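# Hang the lantern on the rail by its red wire

## Task

Get the lantern hanging from the rail by its red wire, with the lantern not touching the table.

## Robot and tools

Robot: two arms, left_arm and right_arm, each ending in a two-finger gripper. Scene frame: origin at table-top height midway between the nominal bases, +z up, +x out over the table, left_arm on the +y side (image sides may differ). Calibrated bases: left_arm at (+0.013, +0.359, +0.020) m, right_arm at (-0.022, -0.346, +0.020) m, each turned about 1 degree about z. Gripper axes: fingers point along +z, open and close along y, and a block juts about 10 cm toward +x. end_effector_position is the spot between the pads when closed; closed fingertips reach about 19 mm past it, open ones about 6 mm.

The 18-number row (used by execute_actions and move): one flat list covering both arms. Numbers 1-9 are left_arm dx, dy, dz, rx, ry, rz, then left gripper position, force_limit, speed; numbers 10-18 are the same for right_arm. All lie in [-1, 1]. The six pose numbers are offsets, not poses: measured from that arm's Hand target at the start of the action or move, along that Hand target's own axes. Scale: 1.0 = 0.6 m for dx, dy, dz and 180 degrees for the rotation vector rx, ry, rz. Each new call starts from the current Hand target, so resending an offset moves the arm further. Sending six zeros re-requests the current Hand target. Gripper numbers are absolute commands: position +1 = fully open (85 mm), about -0.8 = pads touching, -1 = close until blocked. force_limit and speed set grip strength and closing rate (speed -1 about 20 mm/s, 0 about 85, +1 about 150); both start at +1. Faster closes from a wider gap squeeze much harder (up to roughly 200+ N per pad), slow closes at low force_limit give around 30 N. To keep a gripper unchanged, resend its last three numbers; a 0 is a real command. A new force_limit or speed only applies once position changes by at least 0.01. To grip more gently, open first.

execute_actions(actions, cameras): actions is a list of actions; each action is a list of up to 15 rows, one per 1/30 s step, and a short table repeats its final row. Every row in an action counts from the same start pose. An empty list returns state plus images.

move(target, speed, blend, stop_force, zero, blocking, cameras): target is one 18-number row, or up to 15 rows; every row is an offset from the same starting Hand targets, not from the previous row. speed in m/s, 0.002 to 1 (default 0.25), turns capped at twice that in rad/s; one value or one per target. blend in metres rounds corners in a list (0 = stop at each). stop_force in N, 12 to 80, shared by both arms: an arm's path ends when its estimated push against its motion exceeds this. Use it only slowly, not while the gripper rotates, and omit it when backing away from a contact. zero (default true) re-zeros the force reading first. blocking=false returns after about 0.5 s while the move continues (not allowed with stop_force). Paths are straight, do not avoid obstacles or the other arm, and capped at 10 s. The result adds a move: line such as done, off_target, moving, held or fault, plus limits (paced = clipped, held = withheld).

wait(seconds 0-10, cameras) lets time pass holding commands. stop(cameras) brakes a running move; the fingers continue. zoom_image(camera, region [x0, y0, x1, y1] in pixels, at most 504 per side) enlarges part of a camera's newest image. finished_scene(scene) ends the scene for good; give the current scene's number, and only call it once the lantern hangs on its own.

Cameras: cam_high, cam_low, cam_pegs, cam_rail, cam_left_wrist, cam_right_wrist, each 672x504. Fixed cameras may be shifted slightly from calibration; wrist images can lag while arms move.

Reading results: positions in metres and quaternions in the scene frame. Hand target is the last commanded pose after clipping; the gripper may stop short, so send the gap again as an offset. The controller clips each step to within 70 mm and 16 degrees of the measured pose. object_status: 0 moving, 1 blocked while opening, 2 blocked while closing (a grip), 3 reached the command or pads met. position_measured is in counts: 3 open, 78 about 60 mm, 130 about 40 mm, 180 about 20 mm, 230 closed. Flange force is the outside force along the gripper axes, includes held weight, and is noisy; no reading means no estimate. Joint velocities may read within noise. MOTOR HOT warns of overheating.

Avoid: dropping parts or letting anything fall off the table; releasing things that are still moving; hitting fixed or heavy things; hard presses, twists or fast swings with a load; squeezing hard on a part still resting on something; arms touching or one gripper clamping the other's fingers. A stiff arm pushed past firm contact can fault: 150 N net outside force, or joint torque above 144 N m (waist, shoulder, elbow) or 36 N m (wrist joints) stops that arm for 10 s. Long loads or stretched poses can trigger a 30-60 s over-temperature stop. Loose objects may get nudged occasionally, so recheck before finishing.

Each tool is called after "Call:" as name([rows], argument=value, ...), one row to a line, values as JSON.

## Session

Call:
execute_actions(actions=[])

Scene clock: 0.00 s.
left_arm: end_effector_position=(+0.6391, -0.0396, +0.1165) position_measured=3 object_status=3 end_effector_quat_wxyz=(-0.326, -0.485, +0.729, -0.358) | right_arm: end_effector_position=(+0.6416, -0.2408, +0.3892) position_measured=3 object_status=3 end_effector_quat_wxyz=(-0.081, -0.535, +0.834, -0.105)
Joint positions: left_arm=[-0.096 0.776 0.005 1.131 -1.212 0.627] | right_arm=[0.43 0.879 1.344 0.274 -2.157 0.827]
Joint velocities: within noise
Flange force (N): no reading
Hand target: left_arm +0.6391, -0.0396, +0.1165; -0.326, -0.485, +0.729, -0.358 | right_arm +0.6416, -0.2408, +0.3892; -0.081, -0.535, +0.834, -0.105
Tool commands: left_gripper/position=+1.0 left_gripper/force_limit=+1.0 left_gripper/speed=+1.0 right_gripper/position=+1.0 right_gripper/force_limit=+1.0 right_gripper/speed=+1.0
camera_calibration:
cam_left_wrist: T_world_to_cam=[[-0.932998, 0.297554, -0.202425, 0.635192], [0.359151, 0.734031, -0.576376, -0.118429], [-0.0229172, -0.610459, -0.791716, 0.210962], [0, 0, 0, 1]] pos_world=[0.640001, 0.0267099, 0.227341]
cam_right_wrist: T_world_to_cam=[[-0.917891, 0.392632, -0.057587, 0.715694], [0.385985, 0.917048, 0.100193, -0.0507016], [0.0921491, 0.0697386, -0.9933, 0.478591], [0, 0, 0, 1]] pos_world=[0.632397, -0.267885, 0.521679]

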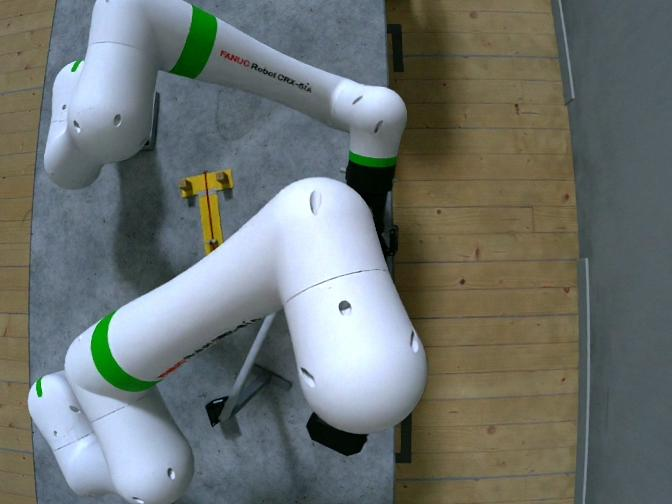

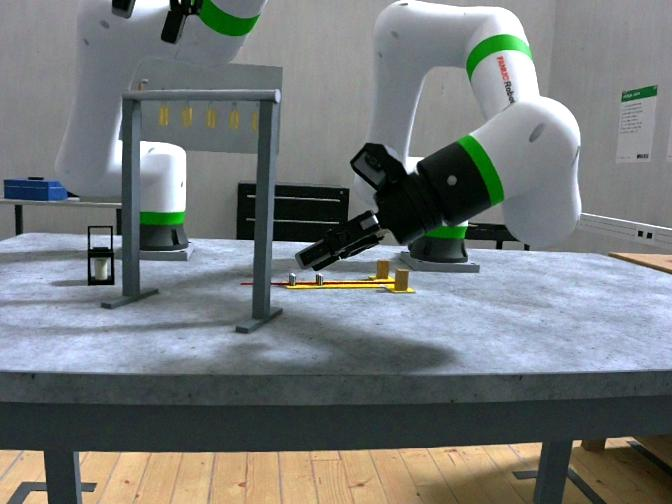

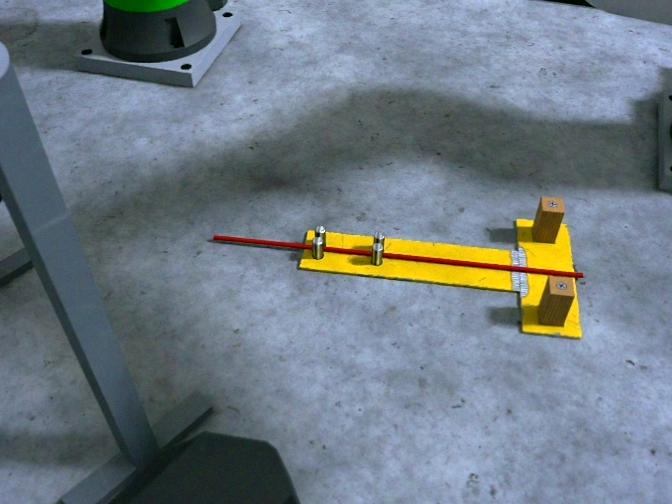

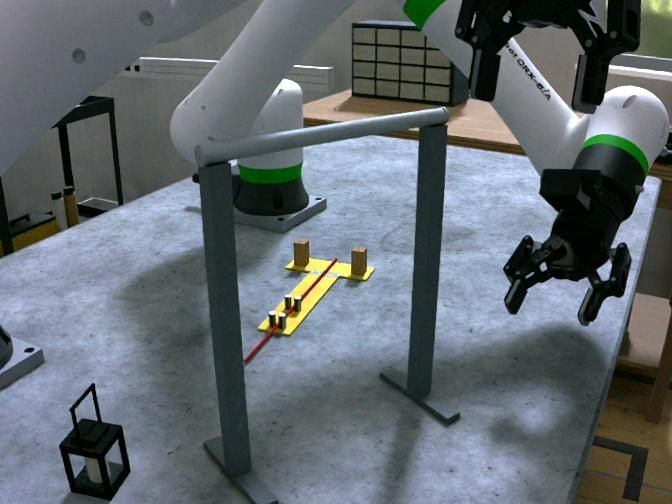

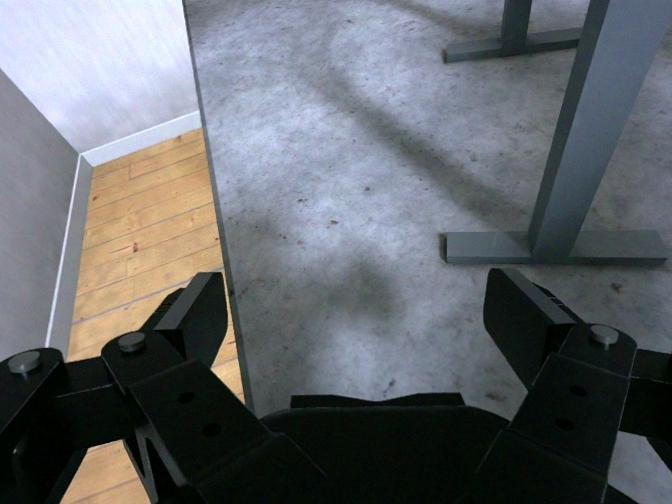

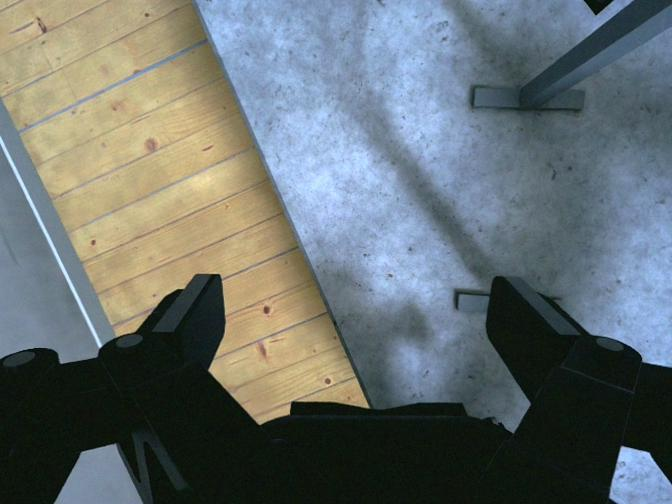

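Call:
move([
  [0,0,0,0,0,0,1,1,1,0.062,-0.022,-0.241,0,0,0,1,1,1],
  [0,0,0,0,0,0,1,1,1,0.3025,0.4893,-0.1915,0.1733,-0.5238,0.2722,1,1,1],
], blend=0.04, speed=0.3, cameras=["cam_high","cam_rail"])

Scene clock: 55.87 s.
left_arm: end_effector_position=(+0.6391, -0.0396, +0.1165) position_measured=3 object_status=3 end_effector_quat_wxyz=(-0.326, -0.485, +0.729, -0.358) | right_arm: end_effector_position=(+0.3019, -0.2508, +0.5190) position_measured=3 object_status=3 end_effector_quat_wxyz=(+0.701, -0.093, +0.701, +0.092)
Joint positions: left_arm=[-0.096 0.776 0.005 1.131 -1.212 0.627] | right_arm=[1.11 -1.245 -1.117 1.463 -0.877 -1.403]
Flange force (N): left_arm=[4.8 9.2 2.1] | right_arm=no reading
Hand target: left_arm +0.6391, -0.0396, +0.1165; -0.326, -0.485, +0.729, -0.358 | right_arm +0.3019, -0.2508, +0.5190; +0.701, -0.093, +0.701, +0.092
Off the commanded pose: left_arm 0.000 m, 0 deg | right_arm 0.000 m, 0 deg.
elbow sent back (right arm): the controller read joint 3 (elbow) straighter than it allows and moved its target back, which can move the hand without a command.
elbow stopped short (right arm): the move would have taken joint 3 (elbow) straighter than the controller allows.
move: done
Images, in order (width x height): cam_high 672x504, cam_rail 672x504.

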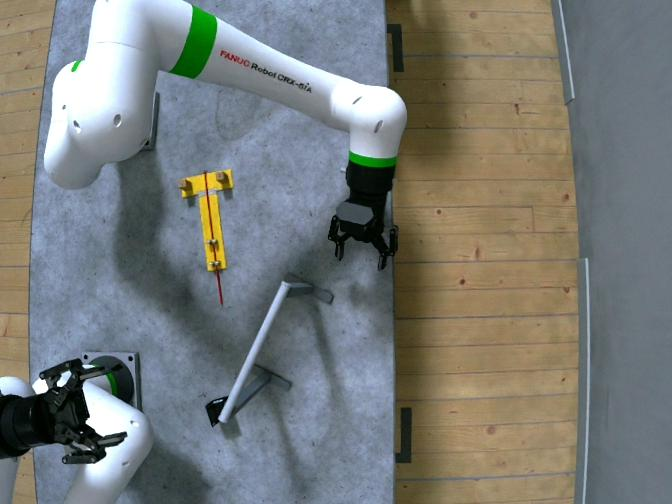

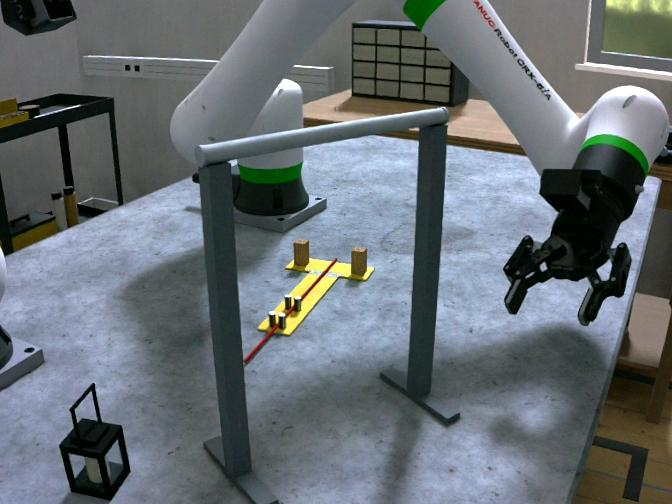

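Call:
move([
  [0,0,0,0,0,0,1,1,1,0.167,0.152,0.075,-0.468,0,0,1,1,1],
  [0,0,0,0,0,0,1,1,1,0.533,0.2415,0.0648,-0.3609,0.3997,-0.3609,1,1,1],
], speed=0.4, cameras=["cam_high","cam_rail","cam_right_wrist"])

Scene clock: 74.47 s.
left_arm: end_effector_position=(+0.6391, -0.0396, +0.1165) position_measured=3 object_status=3 end_effector_quat_wxyz=(-0.326, -0.485, +0.729, -0.358) | right_arm: end_effector_position=(+0.3016, -0.1010, +0.1991) position_measured=3 object_status=3 end_effector_quat_wxyz=(+0.001, +0.762, -0.648, +0.000)
Joint positions: left_arm=[-0.096 0.776 0.005 1.131 -1.212 0.627] | right_arm=[0.952 -0.082 -0.321 0 -1.332 0.757]
Flange force (N): left_arm=[5.0 9.8 2.1] | right_arm=[0.2 0.7 3.7]
Hand target: left_arm +0.6391, -0.0396, +0.1165; -0.326, -0.485, +0.729, -0.358 | right_arm +0.3016, -0.1010, +0.1991; +0.001, +0.762, -0.648, +0.000
Off the commanded pose: left_arm 0.000 m, 0 deg | right_arm 0.000 m, 0 deg.
move: done; limits=paced
camera_calibration:
cam_right_wrist: T_world_to_cam=[[-0.983027, -0.181401, 0.0274282, 0.282552], [-0.160989, 0.924609, 0.345226, 0.0883252], [-0.0879848, 0.334951, -0.938119, 0.381474], [0, 0, 0, 1]] pos_world=[0.325539, -0.158186, 0.319626]
Images, in order (width x height): cam_high 672x504, cam_rail 672x504, cam_right_wrist 672x504.

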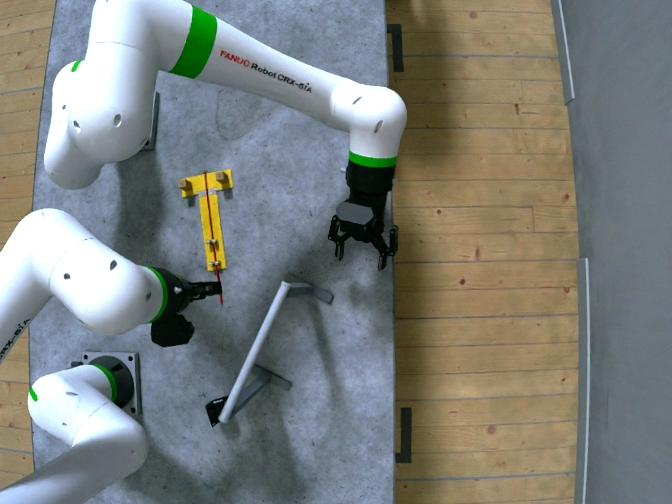

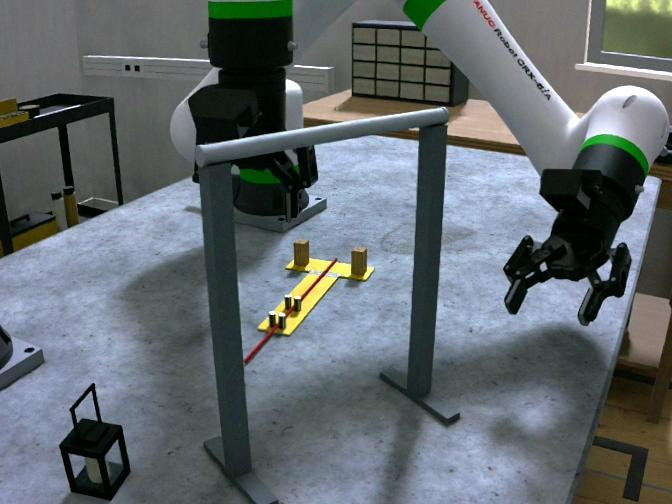

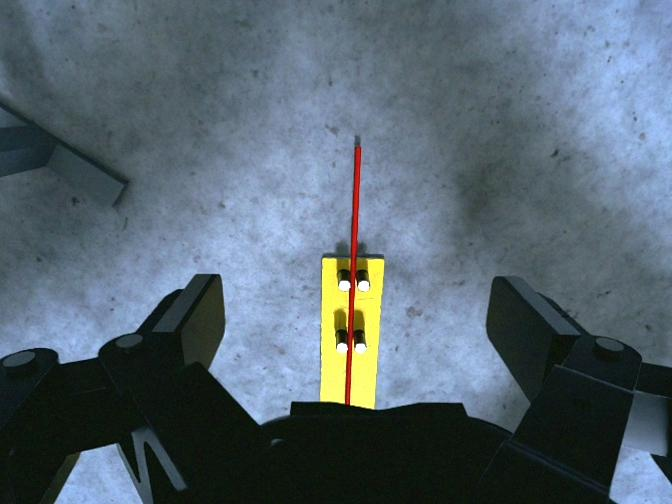

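Call:
move([
  [0,0,0,0,0,0,1,1,1,0,0,-0.4,0,0,0,1,1,1],
  [0,0,0,0,0,0,1,1,1,0.507,-0.002,-0.583,0,0,0,1,1,1],
], speed=0.35, blend=0.05)

Scene clock: 107.70 s.
left_arm: end_effector_position=(+0.6391, -0.0396, +0.1165) position_measured=3 object_status=3 end_effector_quat_wxyz=(-0.326, -0.485, +0.729, -0.358) | right_arm: end_effector_position=(+0.3517, -0.4008, +0.5491) position_measured=3 object_status=3 end_effector_quat_wxyz=(+0.001, +0.762, -0.648, +0.000)
Joint positions: left_arm=[-0.096 0.776 0.005 1.131 -1.212 0.627] | right_arm=[0.183 0.005 0.616 0.001 -2.182 1.527]
Flange force (N): left_arm=[4.3 8.3 1.9] | right_arm=[-2.1 1.9 5.5]
Hand target: left_arm +0.6391, -0.0396, +0.1165; -0.326, -0.485, +0.729, -0.358 | right_arm +0.3517, -0.4008, +0.5491; +0.001, +0.762, -0.648, +0.000
Off the commanded pose: left_arm 0.000 m, 0 deg | right_arm 0.000 m, 0 deg.
move: done

Call:
move([
  [0,0,0,0,0,0,1,1,1,0.358,0.395,0,0,0,0,1,1,1],
  [0,0,0,0,0,0,1,1,1,0.358,0.395,0.417,0,0,0,1,1,1],
], speed=0.4, blend=0.05)

Scene clock: 120.03 s.
left_arm: end_effector_position=(+0.6391, -0.0396, +0.1165) position_measured=3 object_status=3 end_effector_quat_wxyz=(-0.326, -0.485, +0.729, -0.358) | right_arm: end_effector_position=(+0.1520, -0.6510, +0.2993) position_measured=3 object_status=3 end_effector_quat_wxyz=(+0.001, +0.762, -0.648, +0.000)
Joint positions: left_arm=[-0.096 0.776 0.005 1.131 -1.212 0.627] | right_arm=[-0.696 -0.256 -0.233 0.001 -1.594 2.405]
Flange force (N): left_arm=[4.7 8.8 2.2] | right_arm=[-2.3 0.7 4.6]
Hand target: left_arm +0.6391, -0.0396, +0.1165; -0.326, -0.485, +0.729, -0.358 | right_arm +0.1520, -0.6510, +0.2993; +0.001, +0.762, -0.648, +0.000
Off the commanded pose: left_arm 0.000 m, 0 deg | right_arm 0.000 m, 0 deg.
move: done; limits=paced

Call:
move(target=[0,0,0,0,0,0,1,1,1,0.25,-0.221,-0.25,0.479,0.541,0,1,1,1], speed=0.4)

Scene clock: 131.13 s.
left_arm: end_effector_position=(+0.6391, -0.0396, +0.1165) position_measured=3 object_status=3 end_effector_quat_wxyz=(-0.326, -0.485, +0.729, -0.358) | right_arm: end_effector_position=(+0.3070, -0.7777, +0.4492) position_measured=3 object_status=3 end_effector_quat_wxyz=(-0.018, +0.322, -0.273, +0.906)
Joint positions: left_arm=[-0.096 0.776 0.005 1.131 -1.212 0.627] | right_arm=[-0.697 0.139 -0.863 -0.008 1.701 2.424]
Flange force (N): left_arm=[4.7 9.1 1.7] | right_arm=[-2.0 2.6 -2.6]
Hand target: left_arm +0.6391, -0.0396, +0.1165; -0.326, -0.485, +0.729, -0.358 | right_arm +0.3071, -0.7777, +0.4492; -0.018, +0.322, -0.273, +0.906
Off the commanded pose: left_arm 0.000 m, 0 deg | right_arm 0.000 m, 0 deg.
move: done

Call:
move([
  [0.332,-0.057,-0.406,0,0,0,0,0,-0.5,-0.167,-0.301,-0.27,0.04,-0.540,0.379,1,1,1],
  [0.3257,0.548,-0.443,-0.2289,-0.2448,0.2941,0,0,-0.5,-0.178,-0.07,-0.414,-0.26,-0.685,-0.12,1,1,1],
  [-0.003,0.630,-0.2295,-0.2289,-0.2448,0.2941,0,0,-0.5,-0.178,-0.07,-0.414,-0.26,-0.685,-0.12,1,1,1],
], speed=0.35, blend=0.03, cameras=["cam_left_wrist","cam_high"])

Scene clock: 168.67 s.
left_arm: end_effector_position=(+0.3021, +0.1801, +0.1102) position_measured=129 object_status=3 end_effector_quat_wxyz=(+0.001, -0.080, +0.997, +0.000) | right_arm: end_effector_position=(+0.2504, -0.5996, +0.2494) position_measured=3 object_status=3 end_effector_quat_wxyz=(+0.000, +0.942, -0.337, -0.002)
Joint positions: left_arm=[-0.137 -0.182 -0.628 -0.001 -1.124 0.321] | right_arm=[-1.129 -0.191 -0.297 3.143 1.467 0.42]
Flange force (N): left_arm=[4.7 -3.5 0.9] | right_arm=[-1.6 -0.4 4.3]
Hand target: left_arm +0.3021, +0.1801, +0.1102; +0.001, -0.080, +0.997, +0.000 | right_arm +0.2504, -0.5996, +0.2494; +0.000, +0.942, -0.337, -0.002
Off the commanded pose: left_arm 0.000 m, 0 deg | right_arm 0.000 m, 0 deg.
move: done
camera_calibration:
cam_left_wrist: T_world_to_cam=[[-0.148731, 0.988618, 0.0226763, -0.132107], [0.925362, 0.131055, 0.35571, -0.327458], [0.34869, 0.0738889, -0.934321, 0.112641], [0, 0, 0, 1]] pos_world=[0.244092, 0.165196, 0.224719]
Images, in order (width x height): cam_high 672x504, cam_left_wrist 672x504.

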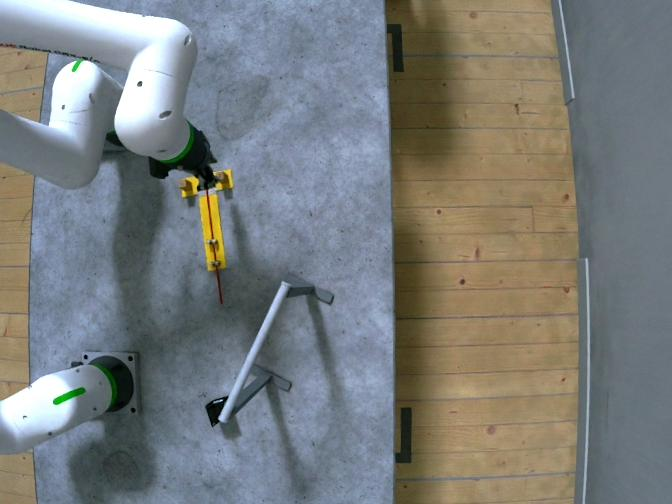

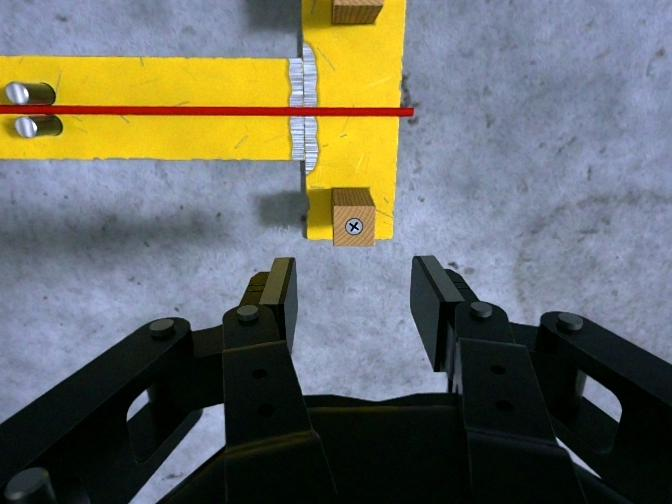

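Call:
move([
  [0.005,0.007,0.128,0,0,0,0,0,-0.5,-0.24,-0.344,-0.083,0,0,-0.4,1,1,1],
  [0.005,0.007,0.128,0,0,0,0,0,-0.5,-0.479,-0.6885,0.217,0,0,-0.77,1,1,1],
], speed=0.3, blend=0.04)

Call:
move(target=[0,0,0,0,0,0,-1,0,-1,0,0,0,0,0,0,-0.45,1,-0.5], cameras=["cam_right_wrist","cam_left_wrist","cam_pegs"])

Scene clock: 184.63 s.
left_arm: end_effector_position=(+0.2986, +0.1838, +0.0334) position_measured=129 object_status=3 end_effector_quat_wxyz=(+0.001, -0.080, +0.997, +0.000) | right_arm: end_effector_position=(+0.2895, -0.0977, +0.1200) position_measured=3 object_status=3 end_effector_quat_wxyz=(-0.002, +0.648, +0.762, +0.000)
Joint positions: left_arm=[-0.127 -0.068 -0.741 -0.001 -0.896 0.311] | right_arm=[0.315 -0.032 -0.471 3.139 1.134 1.396]
Flange force (N): left_arm=[6.0 -2.2 -0.4] | right_arm=[-0.3 -1.2 3.5]
Hand target: left_arm +0.2986, +0.1838, +0.0334; +0.001, -0.080, +0.997, +0.000 | right_arm +0.2895, -0.0977, +0.1199; -0.002, +0.648, +0.762, +0.000
Off the commanded pose: left_arm 0.000 m, 0 deg | right_arm 0.000 m, 0 deg.
move: done

Scene clock: 186.23 s.
left_arm: end_effector_position=(+0.2986, +0.1838, +0.0334) position_measured=182 object_status=2 end_effector_quat_wxyz=(+0.001, -0.080, +0.997, +0.000) | right_arm: end_effector_position=(+0.2895, -0.0977, +0.1199) position_measured=186 object_status=0 end_effector_quat_wxyz=(-0.002, +0.648, +0.762, +0.000)
Joint positions: left_arm=[-0.127 -0.068 -0.741 -0.001 -0.896 0.311] | right_arm=[0.315 -0.032 -0.471 3.139 1.134 1.396]
Flange force (N): left_arm=[12.6 5.0 -34.6] | right_arm=[-0.8 -1.8 3.5]
Hand target: left_arm +0.2986, +0.1838, +0.0334; +0.001, -0.080, +0.997, +0.000 | right_arm +0.2895, -0.0977, +0.1199; -0.002, +0.648, +0.762, +0.000
Off the commanded pose: left_arm 0.000 m, 0 deg | right_arm 0.000 m, 0 deg.
move: done
camera_calibration:
cam_left_wrist: T_world_to_cam=[[-0.148673, 0.988623, 0.0228037, -0.134578], [0.925372, 0.130956, 0.355721, -0.297373], [0.348688, 0.0739881, -0.934314, 0.0418153], [0, 0, 0, 1]] pos_world=[0.240592, 0.168896, 0.147919]
cam_right_wrist: T_world_to_cam=[[0.982937, 0.182339, 0.0242226, -0.259842], [0.163082, -0.924795, 0.343741, -0.163722], [0.0850784, -0.333926, -0.938752, 0.189581], [0, 0, 0, 1]] pos_world=[0.265979, -0.0407235, 0.240542]
Images, in order (width x height): cam_pegs 672x504, cam_left_wrist 672x504, cam_right_wrist 672x504.

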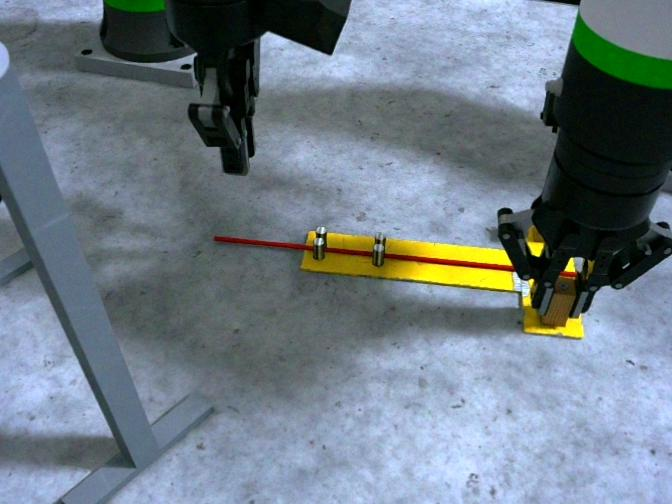

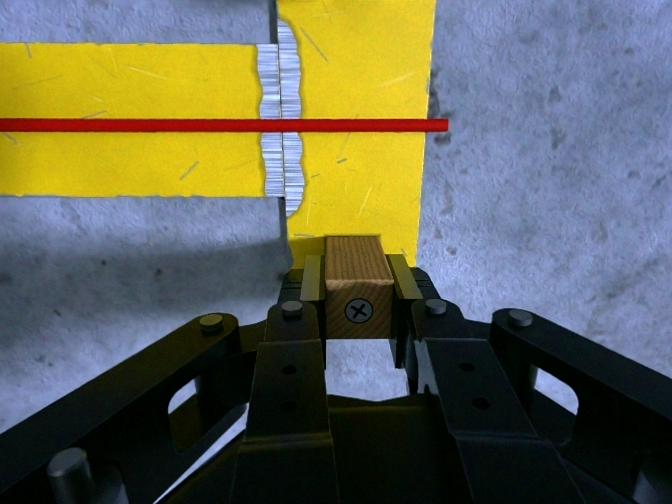

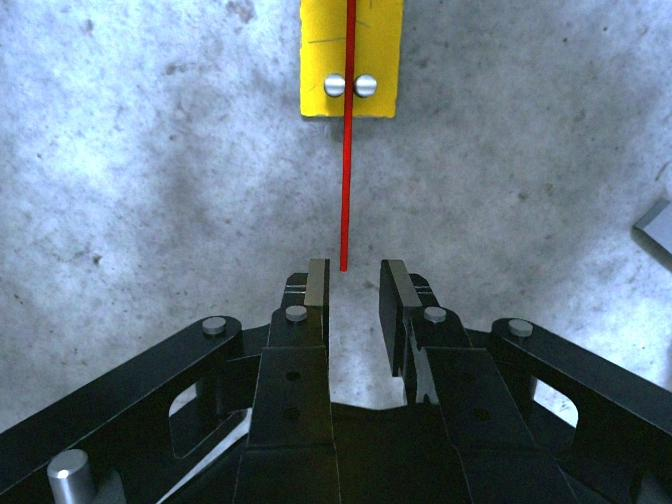

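Call:
move(target=[0,0,0,0,0,0,-1,0,-1,-0.0123,0,0.1625,0,0,0,-0.45,1,-0.5], speed=0.1)

Call:
move(target=[0,0,0,0,0,0,-1,0,-1,0,0,0,0,0,0,-1,0.5,-1])

Call:
move(target=[0,0,0,0,0,0,-1,0,-1,-0.075,0,0,0,0,0,-1,0.5,-1], speed=0.06)

Call:
move(target=[0,0,0,0,0,0,-1,0,-1,0,0,0,0,0,0,-0.5,0.5,-1])

Call:
move(target=[0,0,0,0,0,0,-1,0,-1,0.0525,0,0,0,0,0,-0.5,0.5,-1], speed=0.1)

Call:
move(target=[0,0,0,0,0,0,-1,0,-1,0,0,0,0,0,0,-1,0.5,-1], cameras=["cam_right_wrist","cam_pegs"])

Scene clock: 196.50 s.
left_arm: end_effector_position=(+0.2986, +0.1838, +0.0334) position_measured=182 object_status=2 end_effector_quat_wxyz=(+0.001, -0.080, +0.997, +0.000) | right_arm: end_effector_position=(+0.2905, -0.1048, +0.0224) position_measured=186 object_status=3 end_effector_quat_wxyz=(-0.002, +0.648, +0.762, +0.000)
Joint positions: left_arm=[-0.127 -0.068 -0.741 -0.001 -0.896 0.311] | right_arm=[0.296 0.108 -0.595 3.138 0.869 1.416]
Flange force (N): left_arm=[12.0 4.5 -34.2] | right_arm=[-1.1 -1.6 3.1]
Hand target: left_arm +0.2986, +0.1838, +0.0334; +0.001, -0.080, +0.997, +0.000 | right_arm +0.2905, -0.1048, +0.0224; -0.002, +0.648, +0.762, +0.000
Off the commanded pose: left_arm 0.000 m, 0 deg | right_arm 0.000 m, 0 deg.
move: done

Scene clock: 197.80 s.
left_arm: end_effector_position=(+0.2986, +0.1838, +0.0334) position_measured=182 object_status=2 end_effector_quat_wxyz=(+0.001, -0.080, +0.997, +0.000) | right_arm: end_effector_position=(+0.2905, -0.1048, +0.0224) position_measured=227 object_status=0 end_effector_quat_wxyz=(-0.002, +0.648, +0.762, +0.000)
Joint positions: left_arm=[-0.127 -0.068 -0.741 -0.001 -0.896 0.311] | right_arm=[0.296 0.108 -0.595 3.138 0.869 1.416]
Flange force (N): left_arm=[11.6 4.4 -34.3] | right_arm=[-1.0 -1.1 3.1]
Hand target: left_arm +0.2986, +0.1838, +0.0334; +0.001, -0.080, +0.997, +0.000 | right_arm +0.2905, -0.1048, +0.0224; -0.002, +0.648, +0.762, +0.000
Off the commanded pose: left_arm 0.000 m, 0 deg | right_arm 0.000 m, 0 deg.
move: done

Scene clock: 198.87 s.
left_arm: end_effector_position=(+0.2986, +0.1838, +0.0334) position_measured=182 object_status=2 end_effector_quat_wxyz=(+0.001, -0.080, +0.997, +0.000) | right_arm: end_effector_position=(+0.2977, -0.1493, +0.0223) position_measured=227 object_status=2 end_effector_quat_wxyz=(-0.001, +0.648, +0.762, +0.000)
Joint positions: left_arm=[-0.127 -0.068 -0.741 -0.001 -0.896 0.311] | right_arm=[0.173 0.062 -0.647 3.139 0.865 1.539]
Flange force (N): left_arm=[12.1 4.8 -34.2] | right_arm=[-0.7 -1.3 2.9]
Hand target: left_arm +0.2986, +0.1838, +0.0334; +0.001, -0.080, +0.997, +0.000 | right_arm +0.2977, -0.1492, +0.0223; -0.002, +0.648, +0.762, +0.000
Off the commanded pose: left_arm 0.000 m, 0 deg | right_arm 0.000 m, 0 deg.
move: done

Scene clock: 199.80 s.
left_arm: end_effector_position=(+0.2986, +0.1838, +0.0334) position_measured=182 object_status=2 end_effector_quat_wxyz=(+0.001, -0.080, +0.997, +0.000) | right_arm: end_effector_position=(+0.2977, -0.1492, +0.0223) position_measured=192 object_status=0 end_effector_quat_wxyz=(-0.002, +0.648, +0.762, +0.000)
Joint positions: left_arm=[-0.127 -0.068 -0.741 -0.001 -0.896 0.311] | right_arm=[0.173 0.062 -0.647 3.139 0.865 1.539]
Flange force (N): left_arm=[11.7 4.5 -34.1] | right_arm=[-0.6 -1.5 2.9]
Hand target: left_arm +0.2986, +0.1838, +0.0334; +0.001, -0.080, +0.997, +0.000 | right_arm +0.2977, -0.1492, +0.0223; -0.002, +0.648, +0.762, +0.000
Off the commanded pose: left_arm 0.000 m, 0 deg | right_arm 0.000 m, 0 deg.
move: done

Scene clock: 200.57 s.
left_arm: end_effector_position=(+0.2986, +0.1838, +0.0334) position_measured=182 object_status=2 end_effector_quat_wxyz=(+0.001, -0.080, +0.997, +0.000) | right_arm: end_effector_position=(+0.2926, -0.1181, +0.0224) position_measured=192 object_status=3 end_effector_quat_wxyz=(-0.002, +0.648, +0.762, +0.000)
Joint positions: left_arm=[-0.127 -0.068 -0.741 -0.001 -0.896 0.311] | right_arm=[0.26 0.093 -0.612 3.138 0.868 1.452]
Flange force (N): left_arm=[11.9 4.8 -34.5] | right_arm=[-0.7 -1.6 3.1]
Hand target: left_arm +0.2986, +0.1838, +0.0334; +0.001, -0.080, +0.997, +0.000 | right_arm +0.2926, -0.1181, +0.0224; -0.002, +0.648, +0.762, +0.000
Off the commanded pose: left_arm 0.000 m, 0 deg | right_arm 0.000 m, 0 deg.
move: done

Scene clock: 201.77 s.
left_arm: end_effector_position=(+0.2986, +0.1838, +0.0334) position_measured=182 object_status=2 end_effector_quat_wxyz=(+0.001, -0.080, +0.997, +0.000) | right_arm: end_effector_position=(+0.2926, -0.1181, +0.0224) position_measured=227 object_status=0 end_effector_quat_wxyz=(-0.002, +0.648, +0.762, +0.000)
Joint positions: left_arm=[-0.127 -0.068 -0.741 -0.001 -0.896 0.311] | right_arm=[0.26 0.093 -0.612 3.138 0.868 1.452]
Flange force (N): left_arm=[12.4 5.3 -34.5] | right_arm=[-0.6 -1.3 2.8]
Hand target: left_arm +0.2986, +0.1838, +0.0334; +0.001, -0.080, +0.997, +0.000 | right_arm +0.2926, -0.1181, +0.0224; -0.002, +0.648, +0.762, +0.000
Off the commanded pose: left_arm 0.000 m, 0 deg | right_arm 0.000 m, 0 deg.
move: done
camera_calibration:
cam_right_wrist: T_world_to_cam=[[0.982937, 0.182339, 0.0242226, -0.256808], [0.163082, -0.924795, 0.343741, -0.149578], [0.0850784, -0.333926, -0.938752, 0.0909773], [0, 0, 0, 1]] pos_world=[0.269079, -0.0611235, 0.143042]
Images, in order (width x height): cam_pegs 672x504, cam_right_wrist 672x504.

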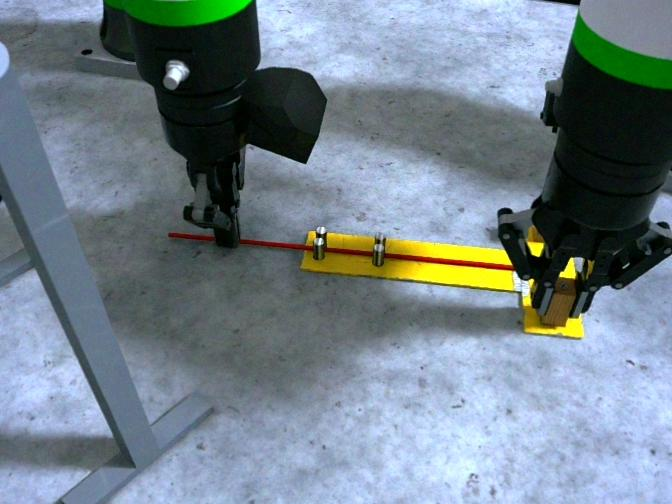

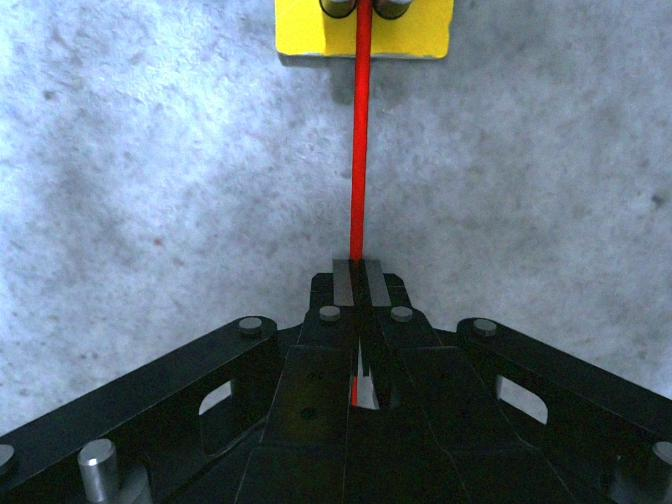

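Call:
move([
  [0,0,0,0,0,0,-1,0,-1,0.0085,0.0477,0,0,0,-0.111,-1,0.5,-1],
  [0,0,0,0,0,0,-1,0,-1,0.0318,0.0882,0,0,0,-0.222,-1,0.5,-1],
  [0,0,0,0,0,0,-1,0,-1,0.0663,0.1172,0,0,0,-0.333,-1,0.5,-1],
  [0,0,0,0,0,0,-1,0,-1,0.1072,0.1322,0,0,0,-0.444,-1,0.5,-1],
  [0,0,0,0,0,0,-1,0,-1,0.149,0.1322,0,0,0,-0.556,-1,0.5,-1],
  [0,0,0,0,0,0,-1,0,-1,0.187,0.1185,0,0,0,-0.667,-1,0.5,-1],
  [0,0,0,0,0,0,-1,0,-1,0.2168,0.0937,0,0,0,-0.778,-1,0.5,-1],
  [0,0,0,0,0,0,-1,0,-1,0.2275,0.0782,0,0,0,-0.833,-1,0.5,-1],
], blend=0.005, speed=0.17, cameras=["cam_right_wrist","cam_pegs","cam_high"])

Scene clock: 216.00 s.
left_arm: end_effector_position=(+0.2986, +0.1838, +0.0334) position_measured=182 object_status=2 end_effector_quat_wxyz=(+0.001, -0.080, +0.997, +0.000) | right_arm: end_effector_position=(+0.3486, -0.0768, +0.0219) position_measured=227 object_status=2 end_effector_quat_wxyz=(-0.002, +0.252, +0.968, +0.000)
Joint positions: left_arm=[-0.127 -0.068 -0.741 -0.001 -0.896 0.311] | right_arm=[0.316 0.254 -0.418 3.139 0.902 2.296]
Flange force (N): left_arm=[6.0 2.9 -23.8] | right_arm=[-1.4 -4.3 2.2]
Flange force when the fault began (N): right_arm=[107.7 -73.9 -0.3]
Hand target: left_arm +0.2986, +0.1838, +0.0334; +0.001, -0.080, +0.997, +0.000 | right_arm +0.3486, -0.0768, +0.0219; -0.002, +0.252, +0.968, +0.000 (not the last commanded pose)
Tool commands: left_gripper/position=-1.0 left_gripper/force_limit=+0.0 left_gripper/speed=-1.0 right_gripper/position=-1.0 right_gripper/force_limit=+0.498039 right_gripper/speed=-1.0
Off the commanded pose: left_arm 0.000 m, 0 deg | right_arm 0.106 m, 98 deg.
FORCE FAULT: contact force on the right arm reached its limit, and that arm stopped. The contact can be on any part of that arm, not only on its tool. That arm's remaining commands of this call were not run. That arm is still stopped at the end of this call. That arm stays stopped for about 10 more seconds. Until then a move that you send moves the other arm only, and its call returns only when the move has ended. Once the stop has ended, the next robot result says so. If the stop ends while you think or write, that arm runs what you send next, counted from a new Hand target: where the arm stands when the stop ends. While its stop runs, that arm takes no new command, but its gripper still runs the gripper command that each later call begins with. Until it ends, the stop uses up actions while you think or wait. An arm that is not stopped still takes commands.
move: fault (right_arm); path passed 2 of 8 targets
camera_calibration:
cam_right_wrist: T_world_to_cam=[[0.467904, 0.883413, 0.0254263, -0.0859683], [0.826249, -0.447475, 0.342167, -0.314865], [0.313652, -0.139093, -0.939295, 0.0348246], [0, 0, 0, 1]] pos_world=[0.289459, -0.0601049, 0.142633]
Images, in order (width x height): cam_high 672x504, cam_pegs 672x504, cam_right_wrist 672x504.

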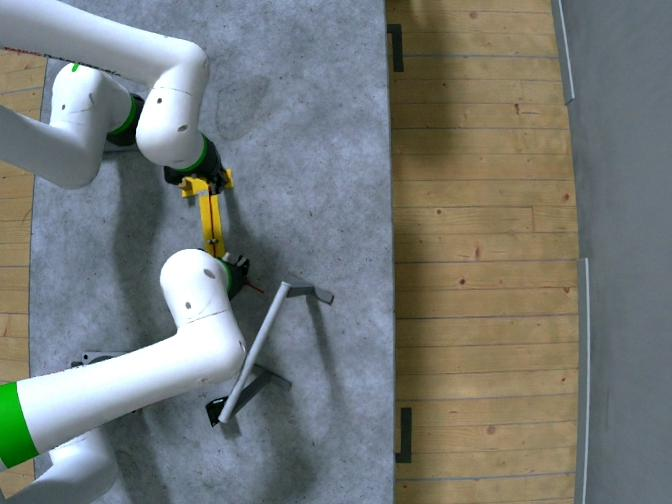

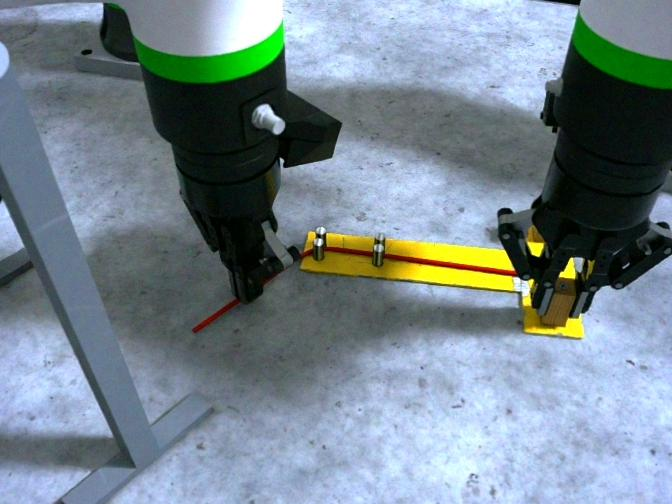

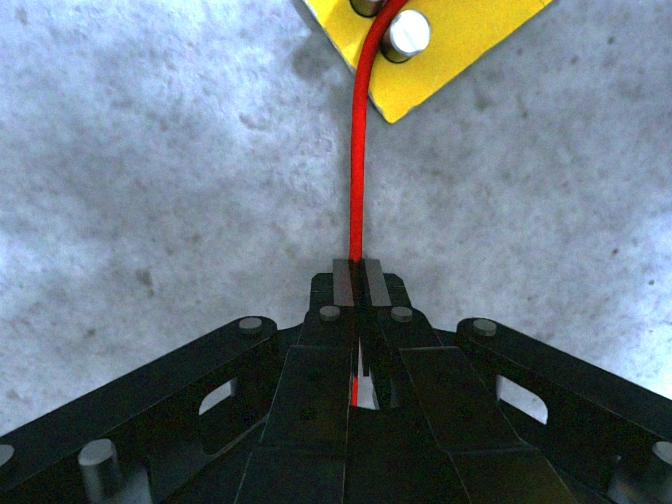

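Call:
wait(seconds=10)

Call:
move(target=[0.1645,0.0267,0,0,0,0,-1,0,-1,0.1455,-0.0813,0,0,0,0,-1,0.5,-1], speed=0.04, cameras=["cam_right_wrist","cam_pegs","cam_high","cam_rail"])

Scene clock: 238.90 s.
left_arm: end_effector_position=(+0.2986, +0.1838, +0.0334) position_measured=182 object_status=2 end_effector_quat_wxyz=(+0.001, -0.080, +0.997, +0.000) | right_arm: end_effector_position=(+0.3486, -0.0768, +0.0219) position_measured=227 object_status=2 end_effector_quat_wxyz=(-0.002, +0.252, +0.968, +0.000)
Joint positions: left_arm=[-0.127 -0.068 -0.741 -0.001 -0.896 0.311] | right_arm=[0.316 0.254 -0.418 3.139 0.902 2.296]
Flange force (N): left_arm=[5.4 2.4 -23.6] | right_arm=[-2.0 -4.1 2.6]
Hand target: left_arm +0.2986, +0.1838, +0.0334; +0.001, -0.080, +0.997, +0.000 | right_arm +0.3486, -0.0768, +0.0219; -0.002, +0.252, +0.968, +0.000 (not the last commanded pose)
Tool commands: left_gripper/position=-1.0 left_gripper/force_limit=+0.0 left_gripper/speed=-1.0 right_gripper/position=-1.0 right_gripper/force_limit=+0.498039 right_gripper/speed=-1.0
Off the commanded pose: left_arm 0.000 m, 0 deg | right_arm 0.106 m, 98 deg.
FORCE FAULT, CONTINUED: the right arm's stop, for the force fault that an earlier result reported, is over. The rest of the stop counts as 20 of the actions that you can send in this scene. That arm's target is now where it stood when the stop ended, not its last command. That arm accepts commands again.
wait: 10.00 s; at rest from the start

Scene clock: 241.70 s.
left_arm: end_effector_position=(+0.1986, +0.1840, +0.0333) position_measured=182 object_status=2 end_effector_quat_wxyz=(+0.001, -0.080, +0.997, +0.000) | right_arm: end_effector_position=(+0.2486, -0.0769, +0.0223) position_measured=227 object_status=2 end_effector_quat_wxyz=(-0.002, +0.252, +0.968, +0.000)
Joint positions: left_arm=[-0.197 -0.33 -0.942 -0.001 -0.957 0.381] | right_arm=[0.41 0.078 -0.629 3.138 0.867 2.202]
Flange force (N): left_arm=[-0.7 -2.2 -44.6] | right_arm=[-3.9 -3.5 3.0]
Hand target: left_arm +0.1986, +0.1840, +0.0333; +0.001, -0.080, +0.997, +0.000 | right_arm +0.2486, -0.0769, +0.0223; -0.002, +0.252, +0.968, +0.000
Off the commanded pose: left_arm 0.000 m, 0 deg | right_arm 0.000 m, 0 deg.
move: done
camera_calibration:
cam_right_wrist: T_world_to_cam=[[0.467904, 0.883413, 0.0254263, -0.0391881], [0.826249, -0.447475, 0.342167, -0.232377], [0.313652, -0.139093, -0.939295, 0.0665655], [0, 0, 0, 1]] pos_world=[0.189459, -0.0601049, 0.143033]
Images, in order (width x height): cam_high 672x504, cam_pegs 672x504, cam_rail 672x504, cam_right_wrist 672x504.

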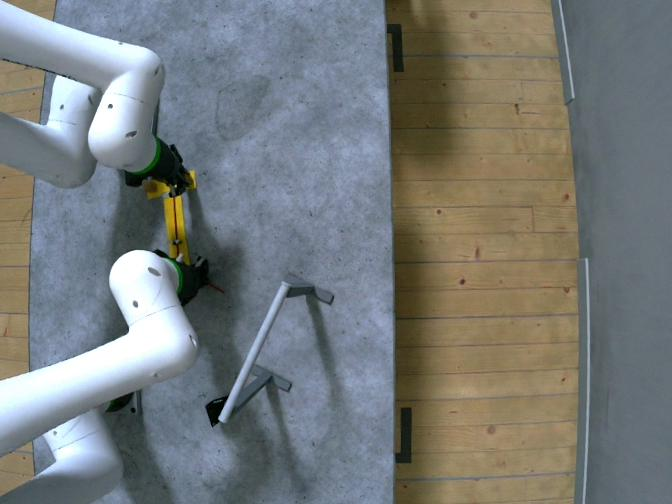

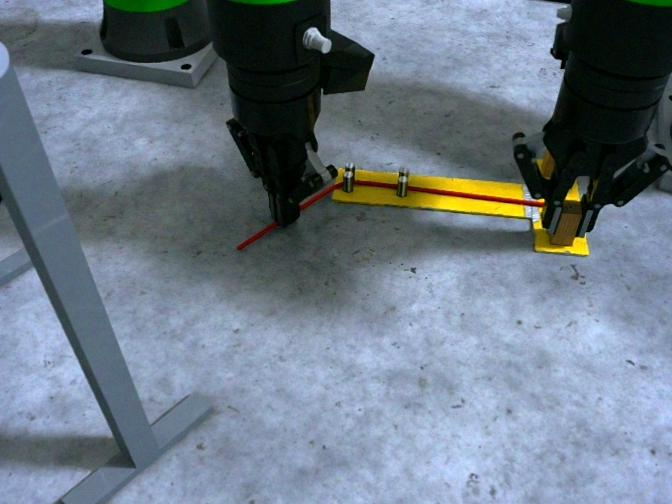

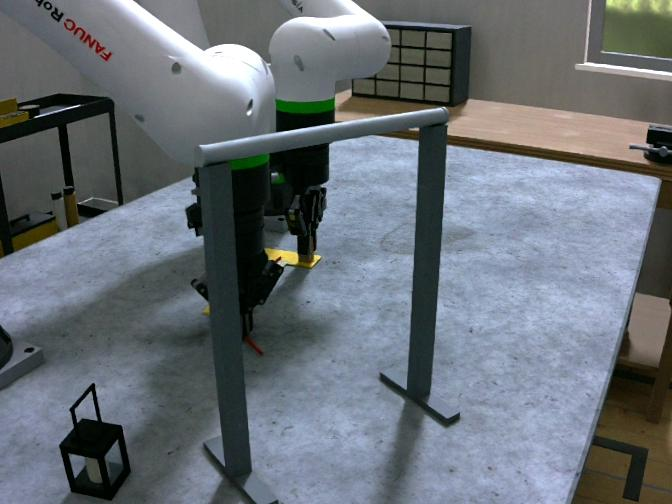

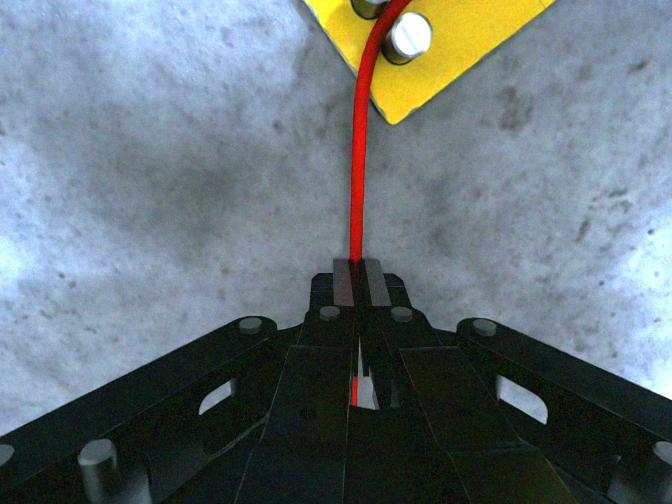

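Call:
move([
  [0,0,0,0,0,0,-1,0,-1,-0.0027,0.0193,0,0,0,-0.0467,-1,0.5,-1],
  [0,0,0,0,0,0,-1,0,-1,0.011,0.0607,0,0,0,-0.158,-1,0.5,-1],
  [0,0,0,0,0,0,-1,0,-1,0.037,0.0933,0,0,0,-0.269,-1,0.5,-1],
  [0,0,0,0,0,0,-1,0,-1,0.0713,0.1147,0,0,0,-0.38,-1,0.5,-1],
  [0,0,0,0,0,0,-1,0,-1,0.1093,0.1227,0,0,0,-0.491,-1,0.5,-1],
  [0,0,0,0,0,0,-1,0,-1,0.1317,0.1208,0,0,0,-0.558,-1,0.5,-1],
], blend=0.005, speed=0.11, cameras=["cam_right_wrist","cam_pegs","cam_high"])

Scene clock: 260.27 s.
left_arm: end_effector_position=(+0.1986, +0.1840, +0.0333) position_measured=182 object_status=2 end_effector_quat_wxyz=(+0.001, -0.080, +0.997, +0.000) | right_arm: end_effector_position=(+0.2149, +0.0249, +0.0225) position_measured=227 object_status=2 end_effector_quat_wxyz=(-0.001, -0.583, +0.813, +0.001)
Joint positions: left_arm=[-0.197 -0.33 -0.942 -0.001 -0.957 0.381] | right_arm=[0.677 0.212 -0.47 3.138 0.891 3.688]
Flange force (N): left_arm=[7.5 -1.8 -47.1] | right_arm=[6.4 -6.3 3.0]
Hand target: left_arm +0.1986, +0.1840, +0.0333; +0.001, -0.080, +0.997, +0.000 | right_arm +0.2149, +0.0249, +0.0225; -0.001, -0.583, +0.813, +0.001
Off the commanded pose: left_arm 0.000 m, 0 deg | right_arm 0.000 m, 0 deg.
move: done
camera_calibration:
cam_right_wrist: T_world_to_cam=[[-0.953485, 0.299901, 0.0304137, 0.206644], [0.291585, 0.892022, 0.345361, -0.0775896], [0.0764444, 0.338165, -0.937977, 0.130598], [0, 0, 0, 1]] pos_world=[0.209672, -0.0369248, 0.14301]
Images, in order (width x height): cam_high 672x504, cam_pegs 672x504, cam_right_wrist 672x504.

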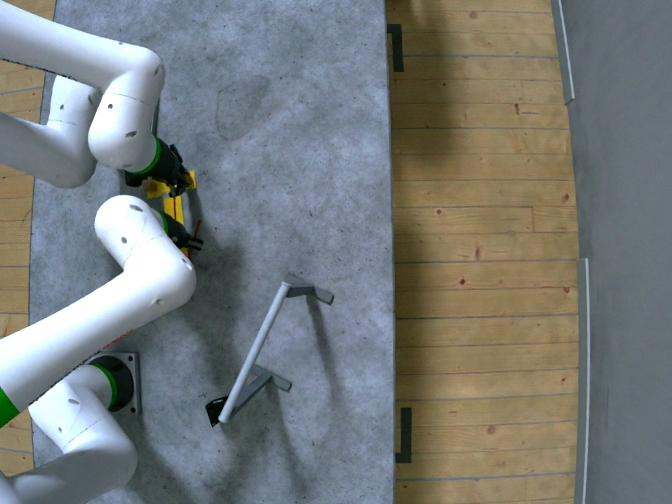

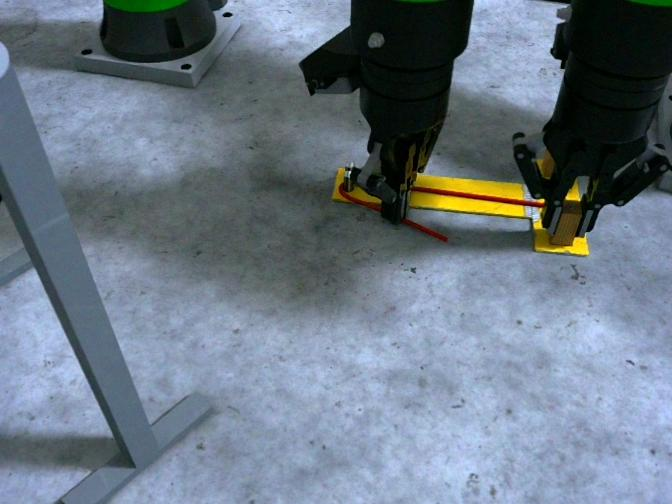

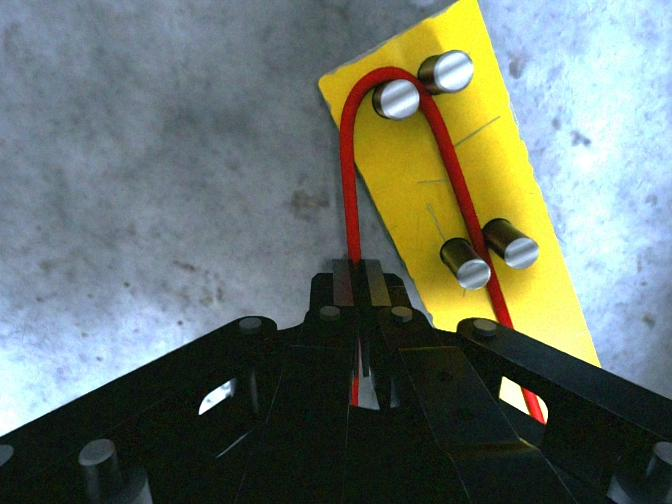

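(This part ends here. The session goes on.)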